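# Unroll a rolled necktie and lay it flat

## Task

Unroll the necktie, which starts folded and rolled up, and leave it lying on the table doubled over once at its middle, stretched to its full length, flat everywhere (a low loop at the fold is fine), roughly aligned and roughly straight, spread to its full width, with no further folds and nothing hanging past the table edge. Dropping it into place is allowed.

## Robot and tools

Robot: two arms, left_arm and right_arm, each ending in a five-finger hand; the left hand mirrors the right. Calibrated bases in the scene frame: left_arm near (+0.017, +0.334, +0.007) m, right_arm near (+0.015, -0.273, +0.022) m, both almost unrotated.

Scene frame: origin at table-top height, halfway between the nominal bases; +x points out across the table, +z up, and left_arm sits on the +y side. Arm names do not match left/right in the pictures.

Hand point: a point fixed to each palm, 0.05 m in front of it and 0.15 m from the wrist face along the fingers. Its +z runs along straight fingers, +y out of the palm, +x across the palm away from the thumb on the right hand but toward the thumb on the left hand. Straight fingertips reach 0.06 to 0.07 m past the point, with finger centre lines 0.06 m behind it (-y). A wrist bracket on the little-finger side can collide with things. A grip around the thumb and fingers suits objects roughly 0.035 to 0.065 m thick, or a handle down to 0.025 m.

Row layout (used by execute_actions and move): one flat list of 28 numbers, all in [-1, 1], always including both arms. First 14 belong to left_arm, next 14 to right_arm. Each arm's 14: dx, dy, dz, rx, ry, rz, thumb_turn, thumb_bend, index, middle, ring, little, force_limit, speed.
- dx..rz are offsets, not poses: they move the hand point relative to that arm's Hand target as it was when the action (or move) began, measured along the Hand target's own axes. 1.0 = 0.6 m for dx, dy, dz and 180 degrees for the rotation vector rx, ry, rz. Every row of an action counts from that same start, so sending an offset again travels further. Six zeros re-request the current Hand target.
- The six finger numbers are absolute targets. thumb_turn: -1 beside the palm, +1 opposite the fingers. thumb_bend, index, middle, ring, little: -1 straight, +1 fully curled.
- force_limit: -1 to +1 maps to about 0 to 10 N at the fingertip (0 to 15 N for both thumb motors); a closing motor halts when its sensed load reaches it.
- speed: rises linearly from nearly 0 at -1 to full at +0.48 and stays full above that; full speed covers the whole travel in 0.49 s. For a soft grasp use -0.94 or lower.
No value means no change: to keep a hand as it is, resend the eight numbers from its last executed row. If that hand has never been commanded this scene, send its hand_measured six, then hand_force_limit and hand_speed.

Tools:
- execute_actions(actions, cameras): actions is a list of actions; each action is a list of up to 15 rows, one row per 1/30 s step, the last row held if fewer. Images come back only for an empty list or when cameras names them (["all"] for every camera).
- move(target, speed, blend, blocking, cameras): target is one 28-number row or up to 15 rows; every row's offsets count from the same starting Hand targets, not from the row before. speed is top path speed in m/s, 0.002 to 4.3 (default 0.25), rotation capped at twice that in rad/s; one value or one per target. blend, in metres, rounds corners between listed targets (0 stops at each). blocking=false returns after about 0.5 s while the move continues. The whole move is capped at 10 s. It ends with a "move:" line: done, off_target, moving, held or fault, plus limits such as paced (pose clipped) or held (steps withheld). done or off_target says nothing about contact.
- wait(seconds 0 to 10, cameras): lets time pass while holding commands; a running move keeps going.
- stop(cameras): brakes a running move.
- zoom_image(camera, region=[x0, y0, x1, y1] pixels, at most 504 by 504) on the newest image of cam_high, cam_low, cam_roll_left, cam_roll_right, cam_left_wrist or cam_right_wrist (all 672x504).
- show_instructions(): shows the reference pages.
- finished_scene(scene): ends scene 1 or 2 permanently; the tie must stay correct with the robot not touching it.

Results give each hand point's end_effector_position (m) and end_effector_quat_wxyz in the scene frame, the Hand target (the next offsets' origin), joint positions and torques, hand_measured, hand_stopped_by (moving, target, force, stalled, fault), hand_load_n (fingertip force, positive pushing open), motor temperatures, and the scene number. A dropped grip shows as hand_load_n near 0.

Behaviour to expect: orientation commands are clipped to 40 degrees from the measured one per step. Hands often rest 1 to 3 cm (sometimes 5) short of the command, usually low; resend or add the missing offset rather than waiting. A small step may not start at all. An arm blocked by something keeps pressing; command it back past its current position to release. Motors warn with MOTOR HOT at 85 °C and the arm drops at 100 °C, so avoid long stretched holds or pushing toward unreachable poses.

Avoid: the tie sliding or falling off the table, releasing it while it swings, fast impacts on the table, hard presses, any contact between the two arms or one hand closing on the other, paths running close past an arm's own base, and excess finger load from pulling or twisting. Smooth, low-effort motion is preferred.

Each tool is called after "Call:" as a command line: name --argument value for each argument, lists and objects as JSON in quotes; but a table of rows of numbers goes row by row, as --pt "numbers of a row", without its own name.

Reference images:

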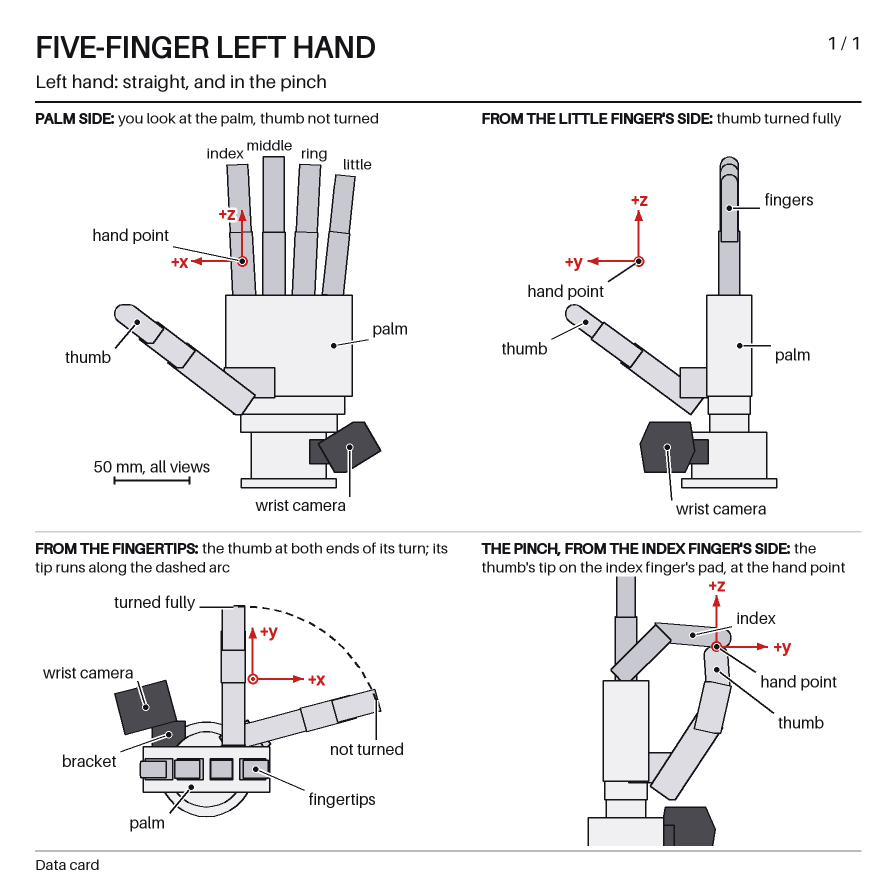

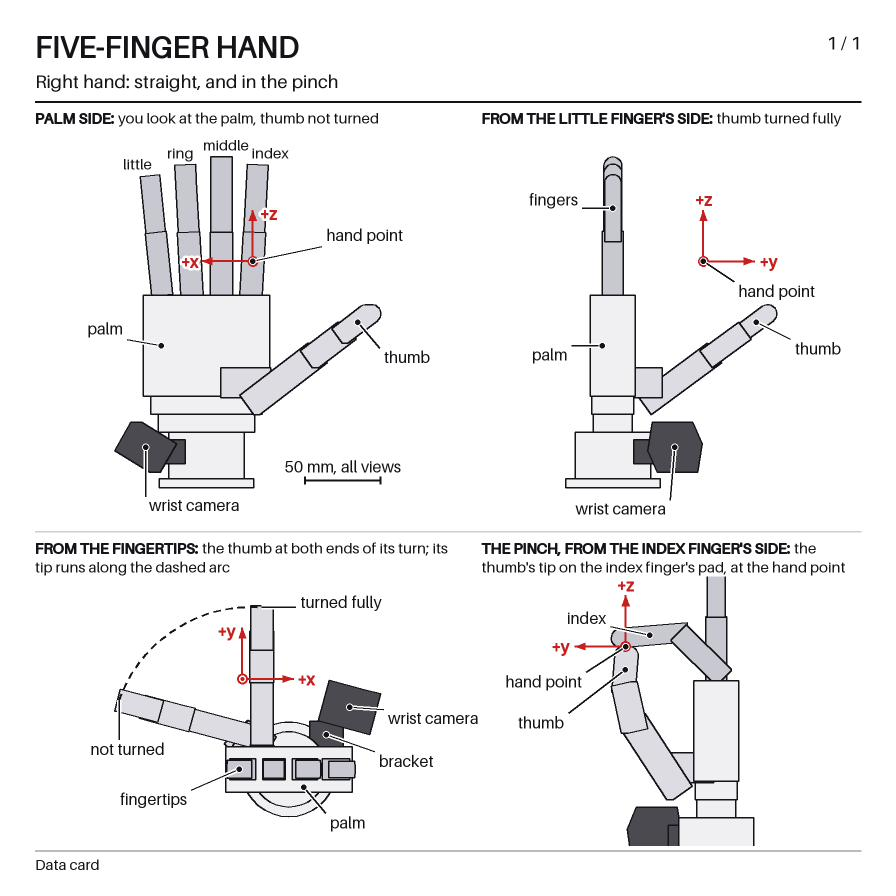

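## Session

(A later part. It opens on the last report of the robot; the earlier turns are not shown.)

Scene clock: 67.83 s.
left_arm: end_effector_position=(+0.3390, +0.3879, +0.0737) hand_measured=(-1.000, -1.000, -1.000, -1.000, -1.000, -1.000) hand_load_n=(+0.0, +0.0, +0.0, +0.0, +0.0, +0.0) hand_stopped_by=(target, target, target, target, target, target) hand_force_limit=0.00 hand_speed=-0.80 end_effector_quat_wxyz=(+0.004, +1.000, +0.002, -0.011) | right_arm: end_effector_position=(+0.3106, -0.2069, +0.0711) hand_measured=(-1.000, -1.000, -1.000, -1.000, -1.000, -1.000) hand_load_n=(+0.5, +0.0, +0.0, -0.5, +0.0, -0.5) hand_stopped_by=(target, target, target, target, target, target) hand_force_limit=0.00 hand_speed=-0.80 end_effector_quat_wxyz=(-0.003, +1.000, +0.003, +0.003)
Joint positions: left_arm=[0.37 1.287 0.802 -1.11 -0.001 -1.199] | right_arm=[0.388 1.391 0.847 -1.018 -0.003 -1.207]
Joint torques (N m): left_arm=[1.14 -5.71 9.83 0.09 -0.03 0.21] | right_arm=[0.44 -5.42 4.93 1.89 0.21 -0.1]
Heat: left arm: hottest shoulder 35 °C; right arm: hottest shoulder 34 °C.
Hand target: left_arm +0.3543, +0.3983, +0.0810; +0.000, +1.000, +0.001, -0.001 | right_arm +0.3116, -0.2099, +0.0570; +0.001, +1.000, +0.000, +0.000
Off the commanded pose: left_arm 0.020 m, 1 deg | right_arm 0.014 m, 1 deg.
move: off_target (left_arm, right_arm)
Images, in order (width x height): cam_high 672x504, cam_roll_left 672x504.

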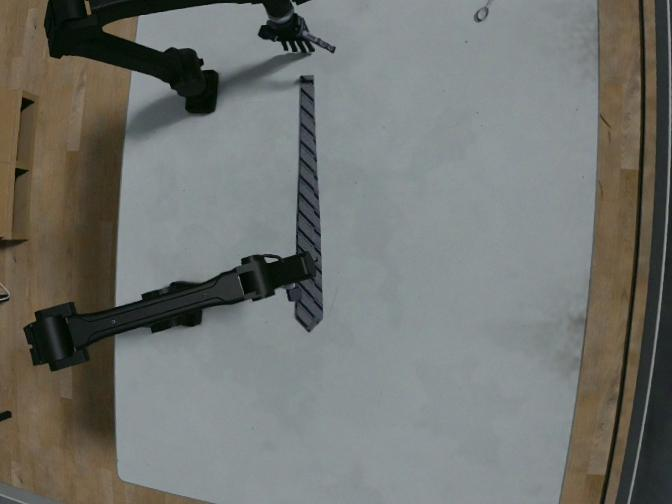

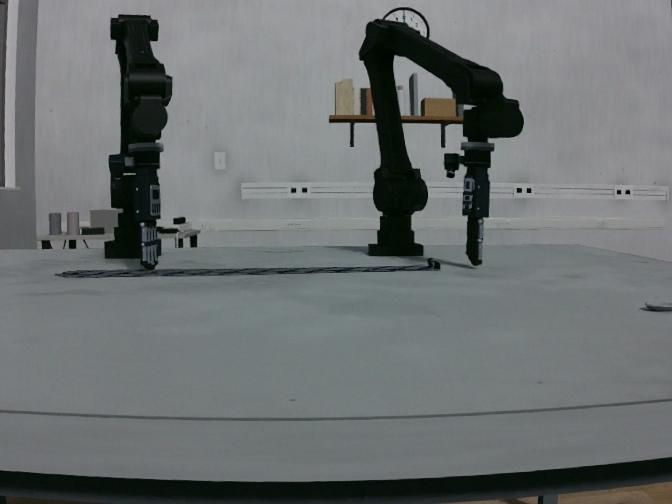

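Call:
zoom_image --camera "cam_roll_left" --region '[415, 245, 455, 285]'

Call:
wait --seconds 0.3 --cameras '["cam_low","cam_roll_right","cam_roll_left","cam_left_wrist"]'

Call:
zoom_image --camera "cam_low" --region '[560, 210, 660, 270]'

Call:
zoom_image --camera "cam_roll_right" --region '[590, 250, 650, 290]'

Scaled by 12.600 from the camera's 672x504 image, which has a finer 960x720 frame.

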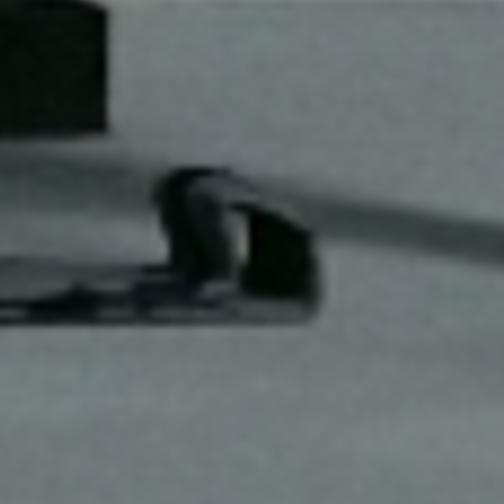

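Scene clock: 72.53 s.
left_arm: end_effector_position=(+0.3389, +0.3879, +0.0737) hand_measured=(-1.000, -1.000, -1.000, -1.000, -1.000, -1.000) hand_load_n=(+0.0, +0.0, +0.0, +0.0, +0.0, +0.0) hand_stopped_by=(target, target, target, target, target, target) hand_force_limit=0.00 hand_speed=-0.80 end_effector_quat_wxyz=(+0.004, +1.000, +0.001, -0.011) | right_arm: end_effector_position=(+0.3106, -0.2069, +0.0711) hand_measured=(-1.000, -1.000, -1.000, -1.000, -1.000, -1.000) hand_load_n=(+0.0, +0.0, +0.0, -1.0, +0.0, +0.0) hand_stopped_by=(target, target, target, target, target, target) hand_force_limit=0.00 hand_speed=-0.80 end_effector_quat_wxyz=(-0.003, +1.000, +0.003, +0.003)
Joint positions: left_arm=[0.37 1.287 0.802 -1.11 -0.001 -1.199] | right_arm=[0.388 1.391 0.847 -1.018 -0.003 -1.207]
Joint torques (N m): left_arm=[1.2 -5.77 9.81 0.09 -0.03 0.21] | right_arm=[0.5 -5.48 4.96 1.89 0.21 -0.1]
Heat: left arm: hottest shoulder 35 °C; right arm: hottest shoulder 34 °C.
Hand target: left_arm +0.3543, +0.3983, +0.0810; +0.000, +1.000, +0.001, -0.001 | right_arm +0.3116, -0.2099, +0.0570; +0.001, +1.000, +0.000, +0.000
Off the commanded pose: left_arm 0.020 m, 1 deg | right_arm 0.014 m, 1 deg.
wait: 0.30 s; at rest from the start
camera_calibration:
cam_left_wrist: T_world_to_cam=[[0.290665, 0.956364, -0.0297051, -0.462156], [0.83224, -0.237378, 0.501028, -0.227857], [0.472113, -0.170353, -0.864921, 0.0841385], [0, 0, 0, 1]] pos_world=[0.284241, 0.402234, 0.173207]
Images, in order (width x height): cam_low 672x504, cam_roll_left 672x504, cam_roll_right 672x504, cam_left_wrist 672x504.

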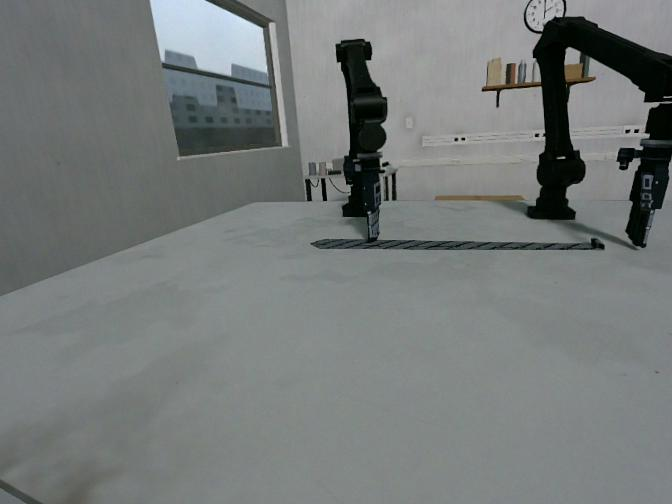

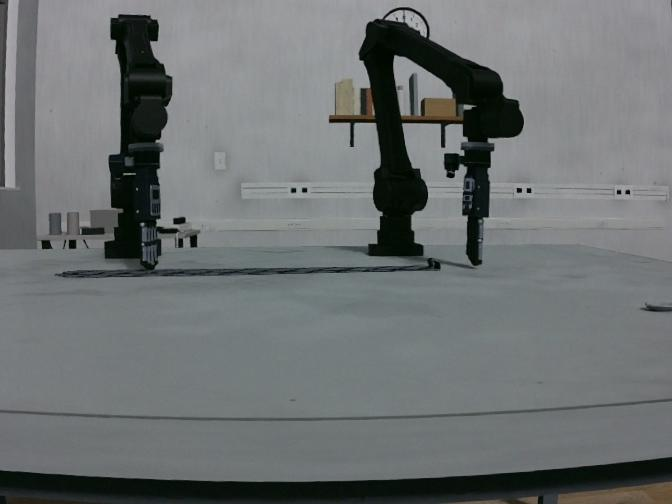

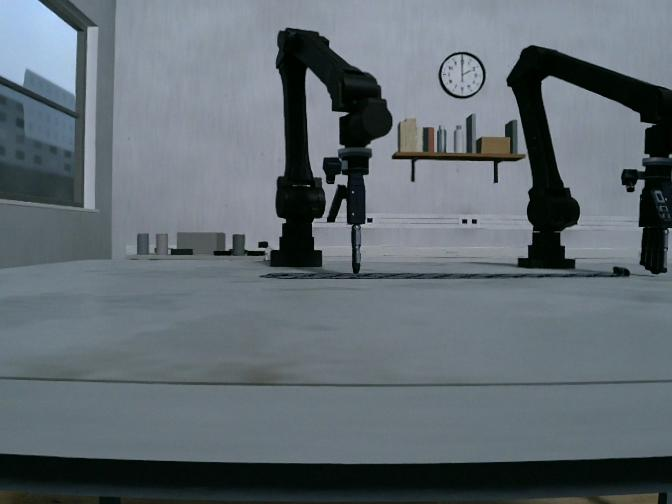

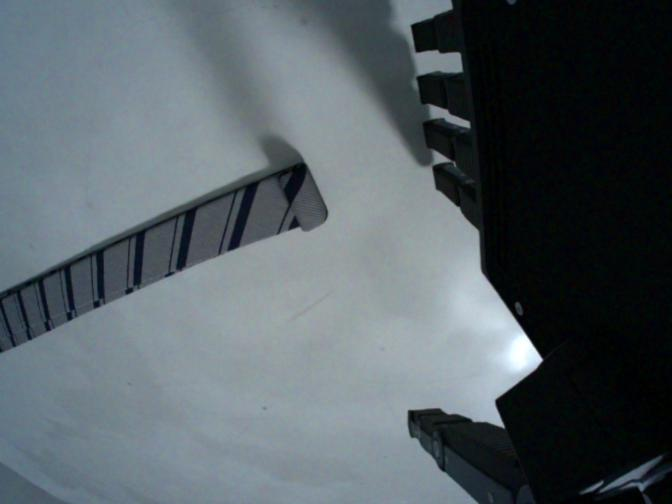

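Scaled by 5.040 from the camera's 672x504 image, which has a finer 960x720 frame.

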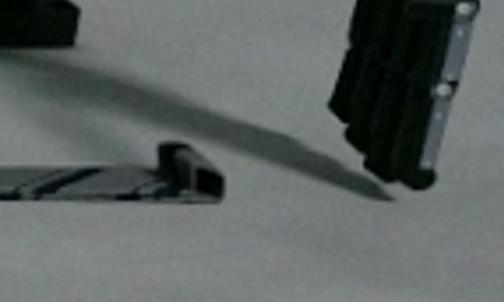

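Scaled by 8.400 from the camera's 672x504 image, which has a finer 960x720 frame.

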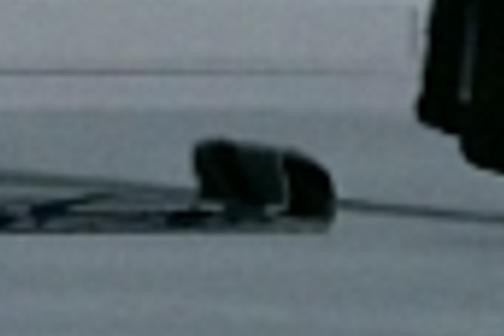

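Call:
move --pt "0 0 -0.1 0 0 0 -1 -1 -1 -1 -1 -1 0 -0.8 0 0 0 0 0 0 -1 -1 -1 -1 -1 -1 0 -0.8" --pt "0 0.272 -0.1 0 0 0 -1 -1 -1 -1 -1 -1 0 -0.8 0 0 0 0 0 0 -1 -1 -1 -1 -1 -1 0 -0.8" --pt "0 0.272 0.012 0 0 0 -1 -1 -1 -1 -1 -1 0 -0.8 0 0 0 0 0 0 -1 -1 -1 -1 -1 -1 0 -0.8" --speed '[0.25,0.25,0.1]' --blend '[0.03,0.03,0]' --cameras '["cam_roll_left"]'

Call:
zoom_image --camera "cam_roll_left" --region '[370, 200, 480, 290]'

Scene clock: 84.63 s.
left_arm: end_effector_position=(+0.3583, +0.2368, +0.0838) hand_measured=(-1.000, -1.000, -1.000, -1.000, -1.000, -1.000) hand_load_n=(+0.0, -0.5, +0.0, +0.5, +0.0, +0.0) hand_stopped_by=(target, target, target, target, target, target) hand_force_limit=0.00 hand_speed=-0.80 end_effector_quat_wxyz=(+0.002, +1.000, -0.001, +0.008) | right_arm: end_effector_position=(+0.3106, -0.2069, +0.0711) hand_measured=(-1.000, -1.000, -1.000, -1.000, -1.000, -1.000) hand_load_n=(+0.0, +0.0, +0.0, -0.5, -0.5, +0.0) hand_stopped_by=(target, target, target, target, target, target) hand_force_limit=0.00 hand_speed=-0.80 end_effector_quat_wxyz=(-0.003, +1.000, +0.003, +0.003)
Joint positions: left_arm=[-0.12 1.243 0.792 -1.103 0.001 -1.684] | right_arm=[0.388 1.391 0.847 -1.018 -0.003 -1.207]
Joint torques (N m): left_arm=[-0.44 -5.71 6.08 0.5 -0.08 -0.04] | right_arm=[0.5 -5.42 4.94 1.88 0.21 -0.1]
Heat: left arm: hottest shoulder 35 °C; right arm: hottest shoulder 33 °C.
Hand target: left_arm +0.3546, +0.2350, +0.0736; +0.000, +1.000, +0.001, -0.001 | right_arm +0.3116, -0.2099, +0.0570; +0.001, +1.000, +0.000, +0.000
Off the commanded pose: left_arm 0.011 m, 1 deg | right_arm 0.014 m, 1 deg.
move: off_target (left_arm, right_arm); blend cut to 0.0299 m at target 1
Images, in order (width x height): cam_roll_left 672x504.

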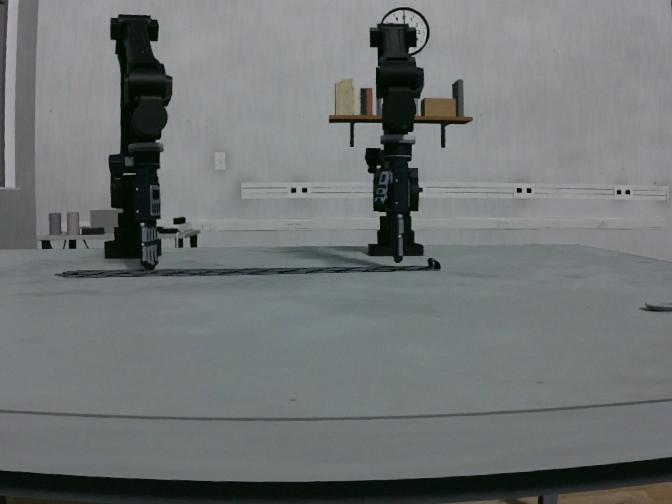

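Scaled by 4.582 from the camera's 672x504 image, which has a finer 960x720 frame.

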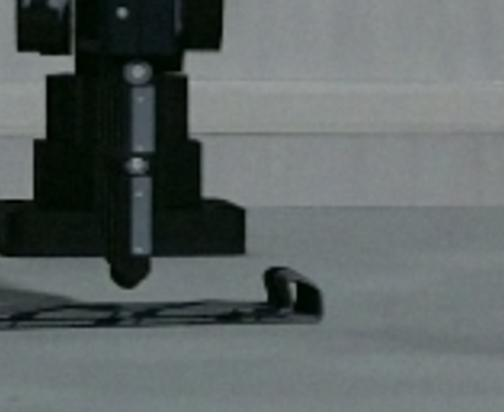

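Call:
move --pt "-0.005 0 0.015 0 0 0 -1 -1 -1 -1 -1 -1 0 -0.8 0 0 0 0 0 0 -1 -1 -1 -1 -1 -1 0 -0.8" --pt "0.01 -0.15 0.01 0 0 0 -1 -1 -1 -1 -1 -1 0 -0.8 0 0 0 0 0 0 -1 -1 -1 -1 -1 -1 0 -0.8" --pt "0.025 -0.25 -0.002 0 0 0 -1 -1 -1 -1 -1 -1 0 -0.8 0 0 0 0 0 0 -1 -1 -1 -1 -1 -1 0 -0.8" --speed '[0.05,0.06,0.06]' --blend '[0,0.02,0]' --cameras '["cam_high","cam_roll_left","cam_left_wrist"]'

Call:
zoom_image --camera "cam_roll_left" --region '[390, 220, 500, 290]'

Call:
zoom_image --camera "cam_high" --region '[260, 20, 360, 120]'

Scene clock: 94.23 s.
left_arm: end_effector_position=(+0.3561, +0.3741, +0.0696) hand_measured=(-1.000, -1.000, -1.000, -1.000, -1.000, -1.000) hand_load_n=(+0.0, -0.5, +0.0, -1.0, +0.0, +0.0) hand_stopped_by=(target, target, target, target, target, target) hand_force_limit=0.00 hand_speed=-0.80 end_effector_quat_wxyz=(+0.003, +1.000, +0.000, -0.004) | right_arm: end_effector_position=(+0.3149, -0.2046, +0.0701) hand_measured=(-1.000, -1.000, -1.000, -1.000, -1.000, -1.000) hand_load_n=(+0.0, +0.0, +0.0, +0.0, +0.0, +0.0) hand_stopped_by=(target, target, target, target, target, target) hand_force_limit=0.00 hand_speed=-0.80 end_effector_quat_wxyz=(-0.008, +1.000, +0.003, +0.011)
Joint positions: left_arm=[0.314 1.314 0.814 -1.079 0.004 -1.251] | right_arm=[0.388 1.391 0.847 -1 -0.006 -1.207]
Joint torques (N m): left_arm=[1.49 -5.66 9.88 -0.36 -0.22 0.2] | right_arm=[0.38 -5.48 5.01 1.11 0.32 -0.09]
Heat: left arm: hottest shoulder 35 °C; right arm: hottest shoulder 33 °C.
Hand target: left_arm +0.3691, +0.3851, +0.0748; +0.000, +1.000, +0.001, -0.001 | right_arm +0.3115, -0.2100, +0.0571; +0.001, +1.000, +0.000, +0.000
Off the commanded pose: left_arm 0.018 m, 1 deg | right_arm 0.015 m, 2 deg.
move: off_target (left_arm, right_arm)
camera_calibration:
cam_left_wrist: T_world_to_cam=[[0.29436, 0.955397, -0.0238426, -0.455388], [0.823462, -0.240891, 0.513694, -0.239853], [0.485038, -0.170845, -0.857642, 0.0652102], [0, 0, 0, 1]] pos_world=[0.299929, 0.388439, 0.168281]
Images, in order (width x height): cam_high 672x504, cam_roll_left 672x504, cam_left_wrist 672x504.

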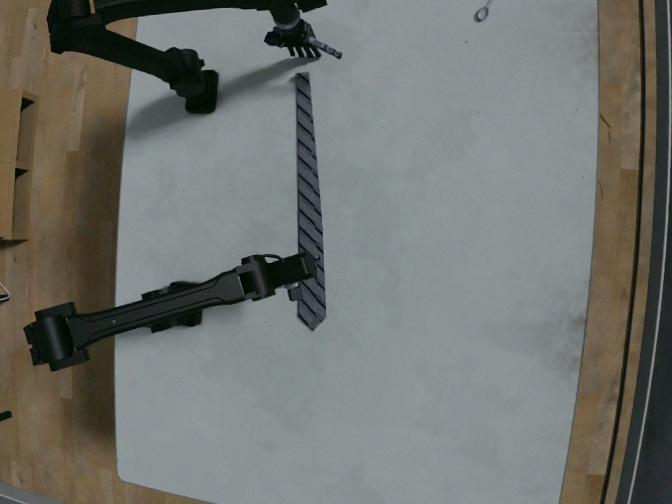

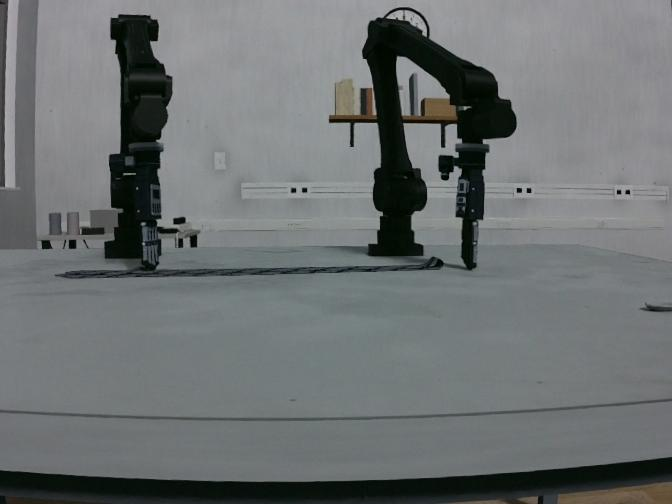

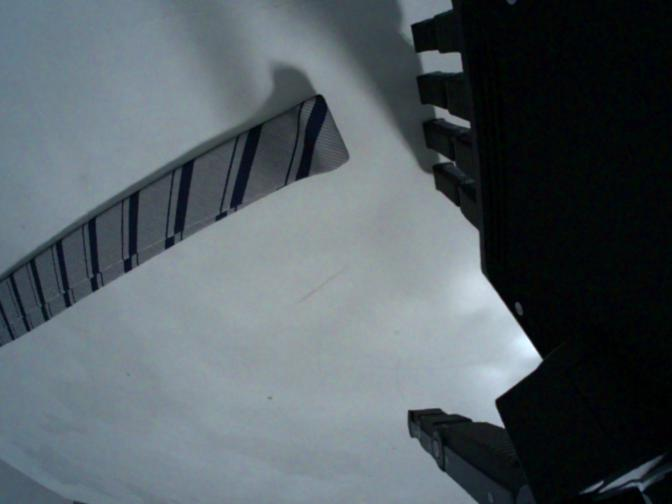

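Scaled by 4.582 from the camera's 672x504 image, which has a finer 960x720 frame.

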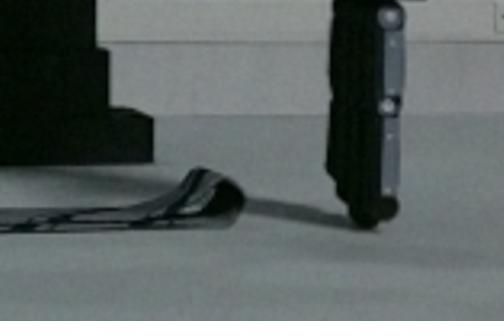

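Scaled by 5.040 from the camera's 672x504 image, which has a finer 960x720 frame.

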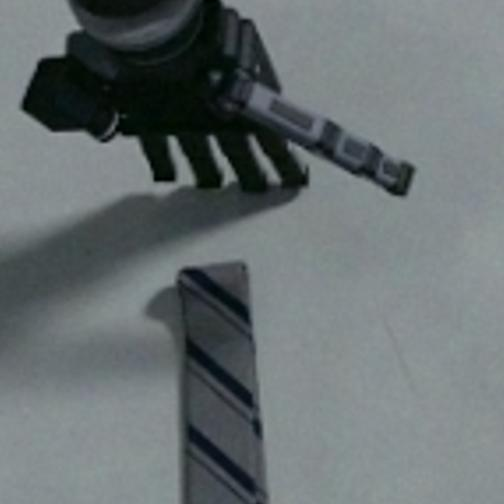

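Call:
move --target '[0,0,-0.2,0,0,0,-1,-1,-1,-1,-1,-1,0,-0.8,0,0,-0.25,0,0,0,-1,-1,-1,-1,-1,-1,0,-0.8]' --speed 0.15 --cameras '["cam_high","cam_low","cam_roll_left"]'

Call:
zoom_image --camera "cam_roll_left" --region '[380, 240, 460, 285]'

Call:
zoom_image --camera "cam_low" --region '[540, 215, 630, 265]'

Call:
zoom_image --camera "cam_high" --region '[230, 60, 390, 340]'

Scene clock: 101.20 s.
left_arm: end_effector_position=(+0.3583, +0.3755, +0.1749) hand_measured=(-1.000, -1.000, -1.000, -1.000, -1.000, -1.000) hand_load_n=(+0.0, +0.0, +0.0, +0.0, +0.0, +0.0) hand_stopped_by=(target, target, target, target, target, target) hand_force_limit=0.00 hand_speed=-0.80 end_effector_quat_wxyz=(+0.007, +1.000, -0.001, -0.021) | right_arm: end_effector_position=(+0.3018, -0.2103, +0.1947) hand_measured=(-1.000, -1.000, -1.000, -1.000, -1.000, -1.000) hand_load_n=(+0.0, +0.0, +0.0, +0.0, +0.0, +0.0) hand_stopped_by=(target, target, target, target, target, target) hand_force_limit=0.00 hand_speed=-0.80 end_effector_quat_wxyz=(+0.004, +1.000, +0.003, -0.013)
Joint positions: left_arm=[0.314 1.243 1.047 -1.42 0 -1.251] | right_arm=[0.388 1.266 1.074 -1.406 -0.003 -1.207]
Joint torques (N m): left_arm=[1.38 -8.41 10.96 -0.55 -0.08 0.19] | right_arm=[0.44 -6.77 9.88 -0.13 0.21 -0.09]
Motor temperatures (°C): left_arm=[26 34 31 23 24 24] | right_arm=[24 33 24 24 22 22]
Heat: left arm: hottest shoulder 34 °C; right arm: hottest shoulder 33 °C.
Hand target: left_arm +0.3695, +0.3850, +0.1948; +0.000, +1.000, +0.001, -0.001 | right_arm +0.3117, -0.2097, +0.2071; +0.001, +1.000, +0.000, +0.000
Off the commanded pose: left_arm 0.025 m, 2 deg | right_arm 0.016 m, 2 deg.
move: off_target (left_arm, right_arm)
Images, in order (width x height): cam_high 672x504, cam_low 672x504, cam_roll_left 672x504.

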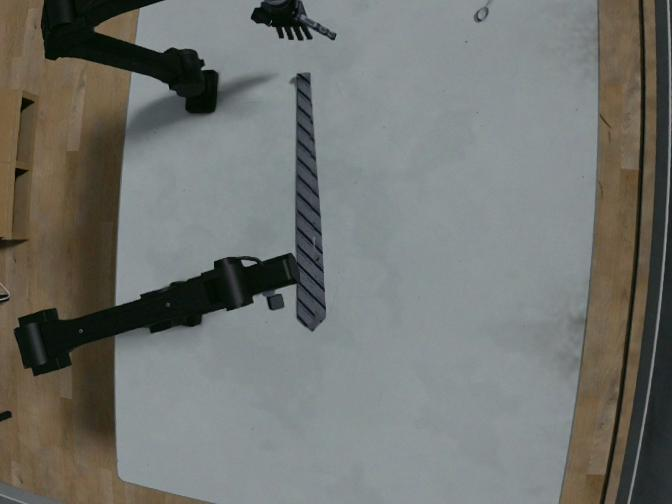

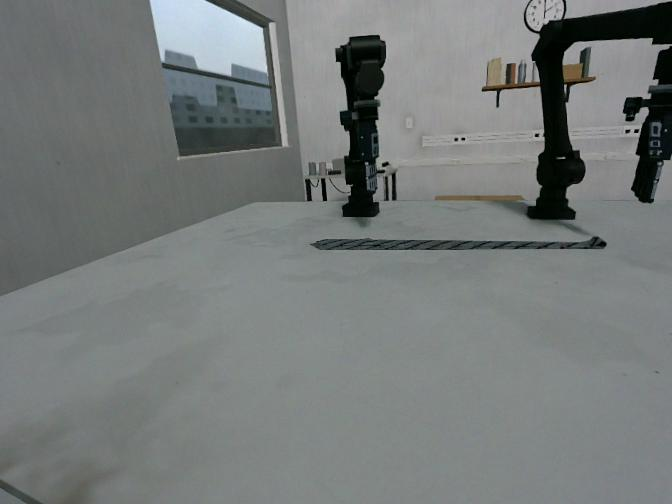

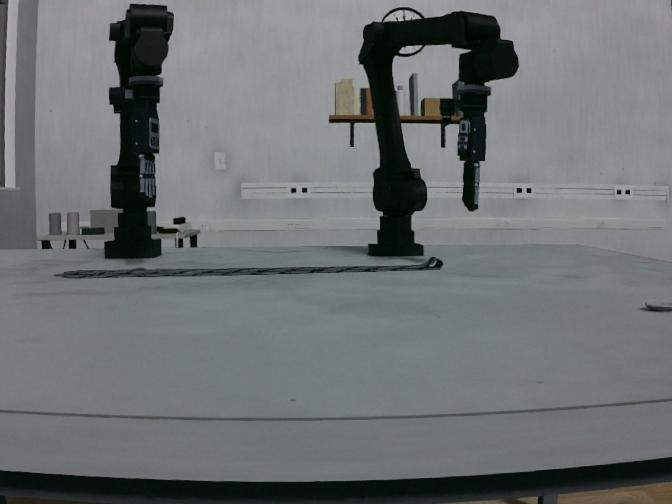

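Scaled by 6.300 from the camera's 672x504 image, which has a finer 960x720 frame.

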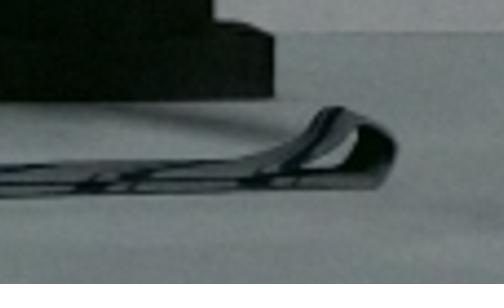

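Scaled by 5.600 from the camera's 672x504 image, which has a finer 960x720 frame.

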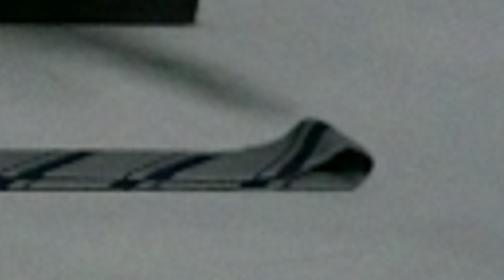

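Scaled by 1.800 from the camera's 672x504 image, which has a finer 960x720 frame.

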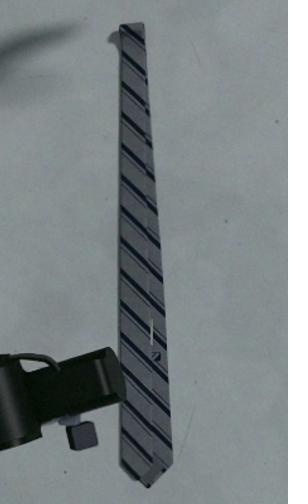

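Call:
zoom_image --camera "cam_roll_left" --region '[50, 250, 250, 290]'

Call:
zoom_image --camera "cam_low" --region '[300, 220, 440, 260]'

Call:
zoom_image --camera "cam_high" --region '[280, 200, 350, 340]'

Scaled by 2.520 from the camera's 672x504 image, which has a finer 960x720 frame.

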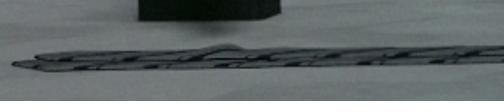

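Scaled by 3.600 from the camera's 672x504 image, which has a finer 960x720 frame.

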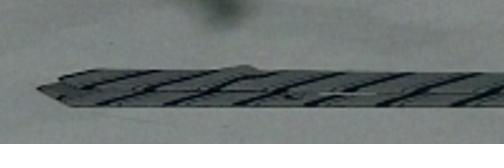

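Scaled by 3.600 from the camera's 672x504 image, which has a finer 960x720 frame.

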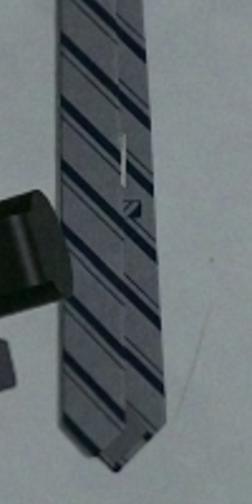

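Call:
finished_scene --scene 2

The scene is finished: the task was done.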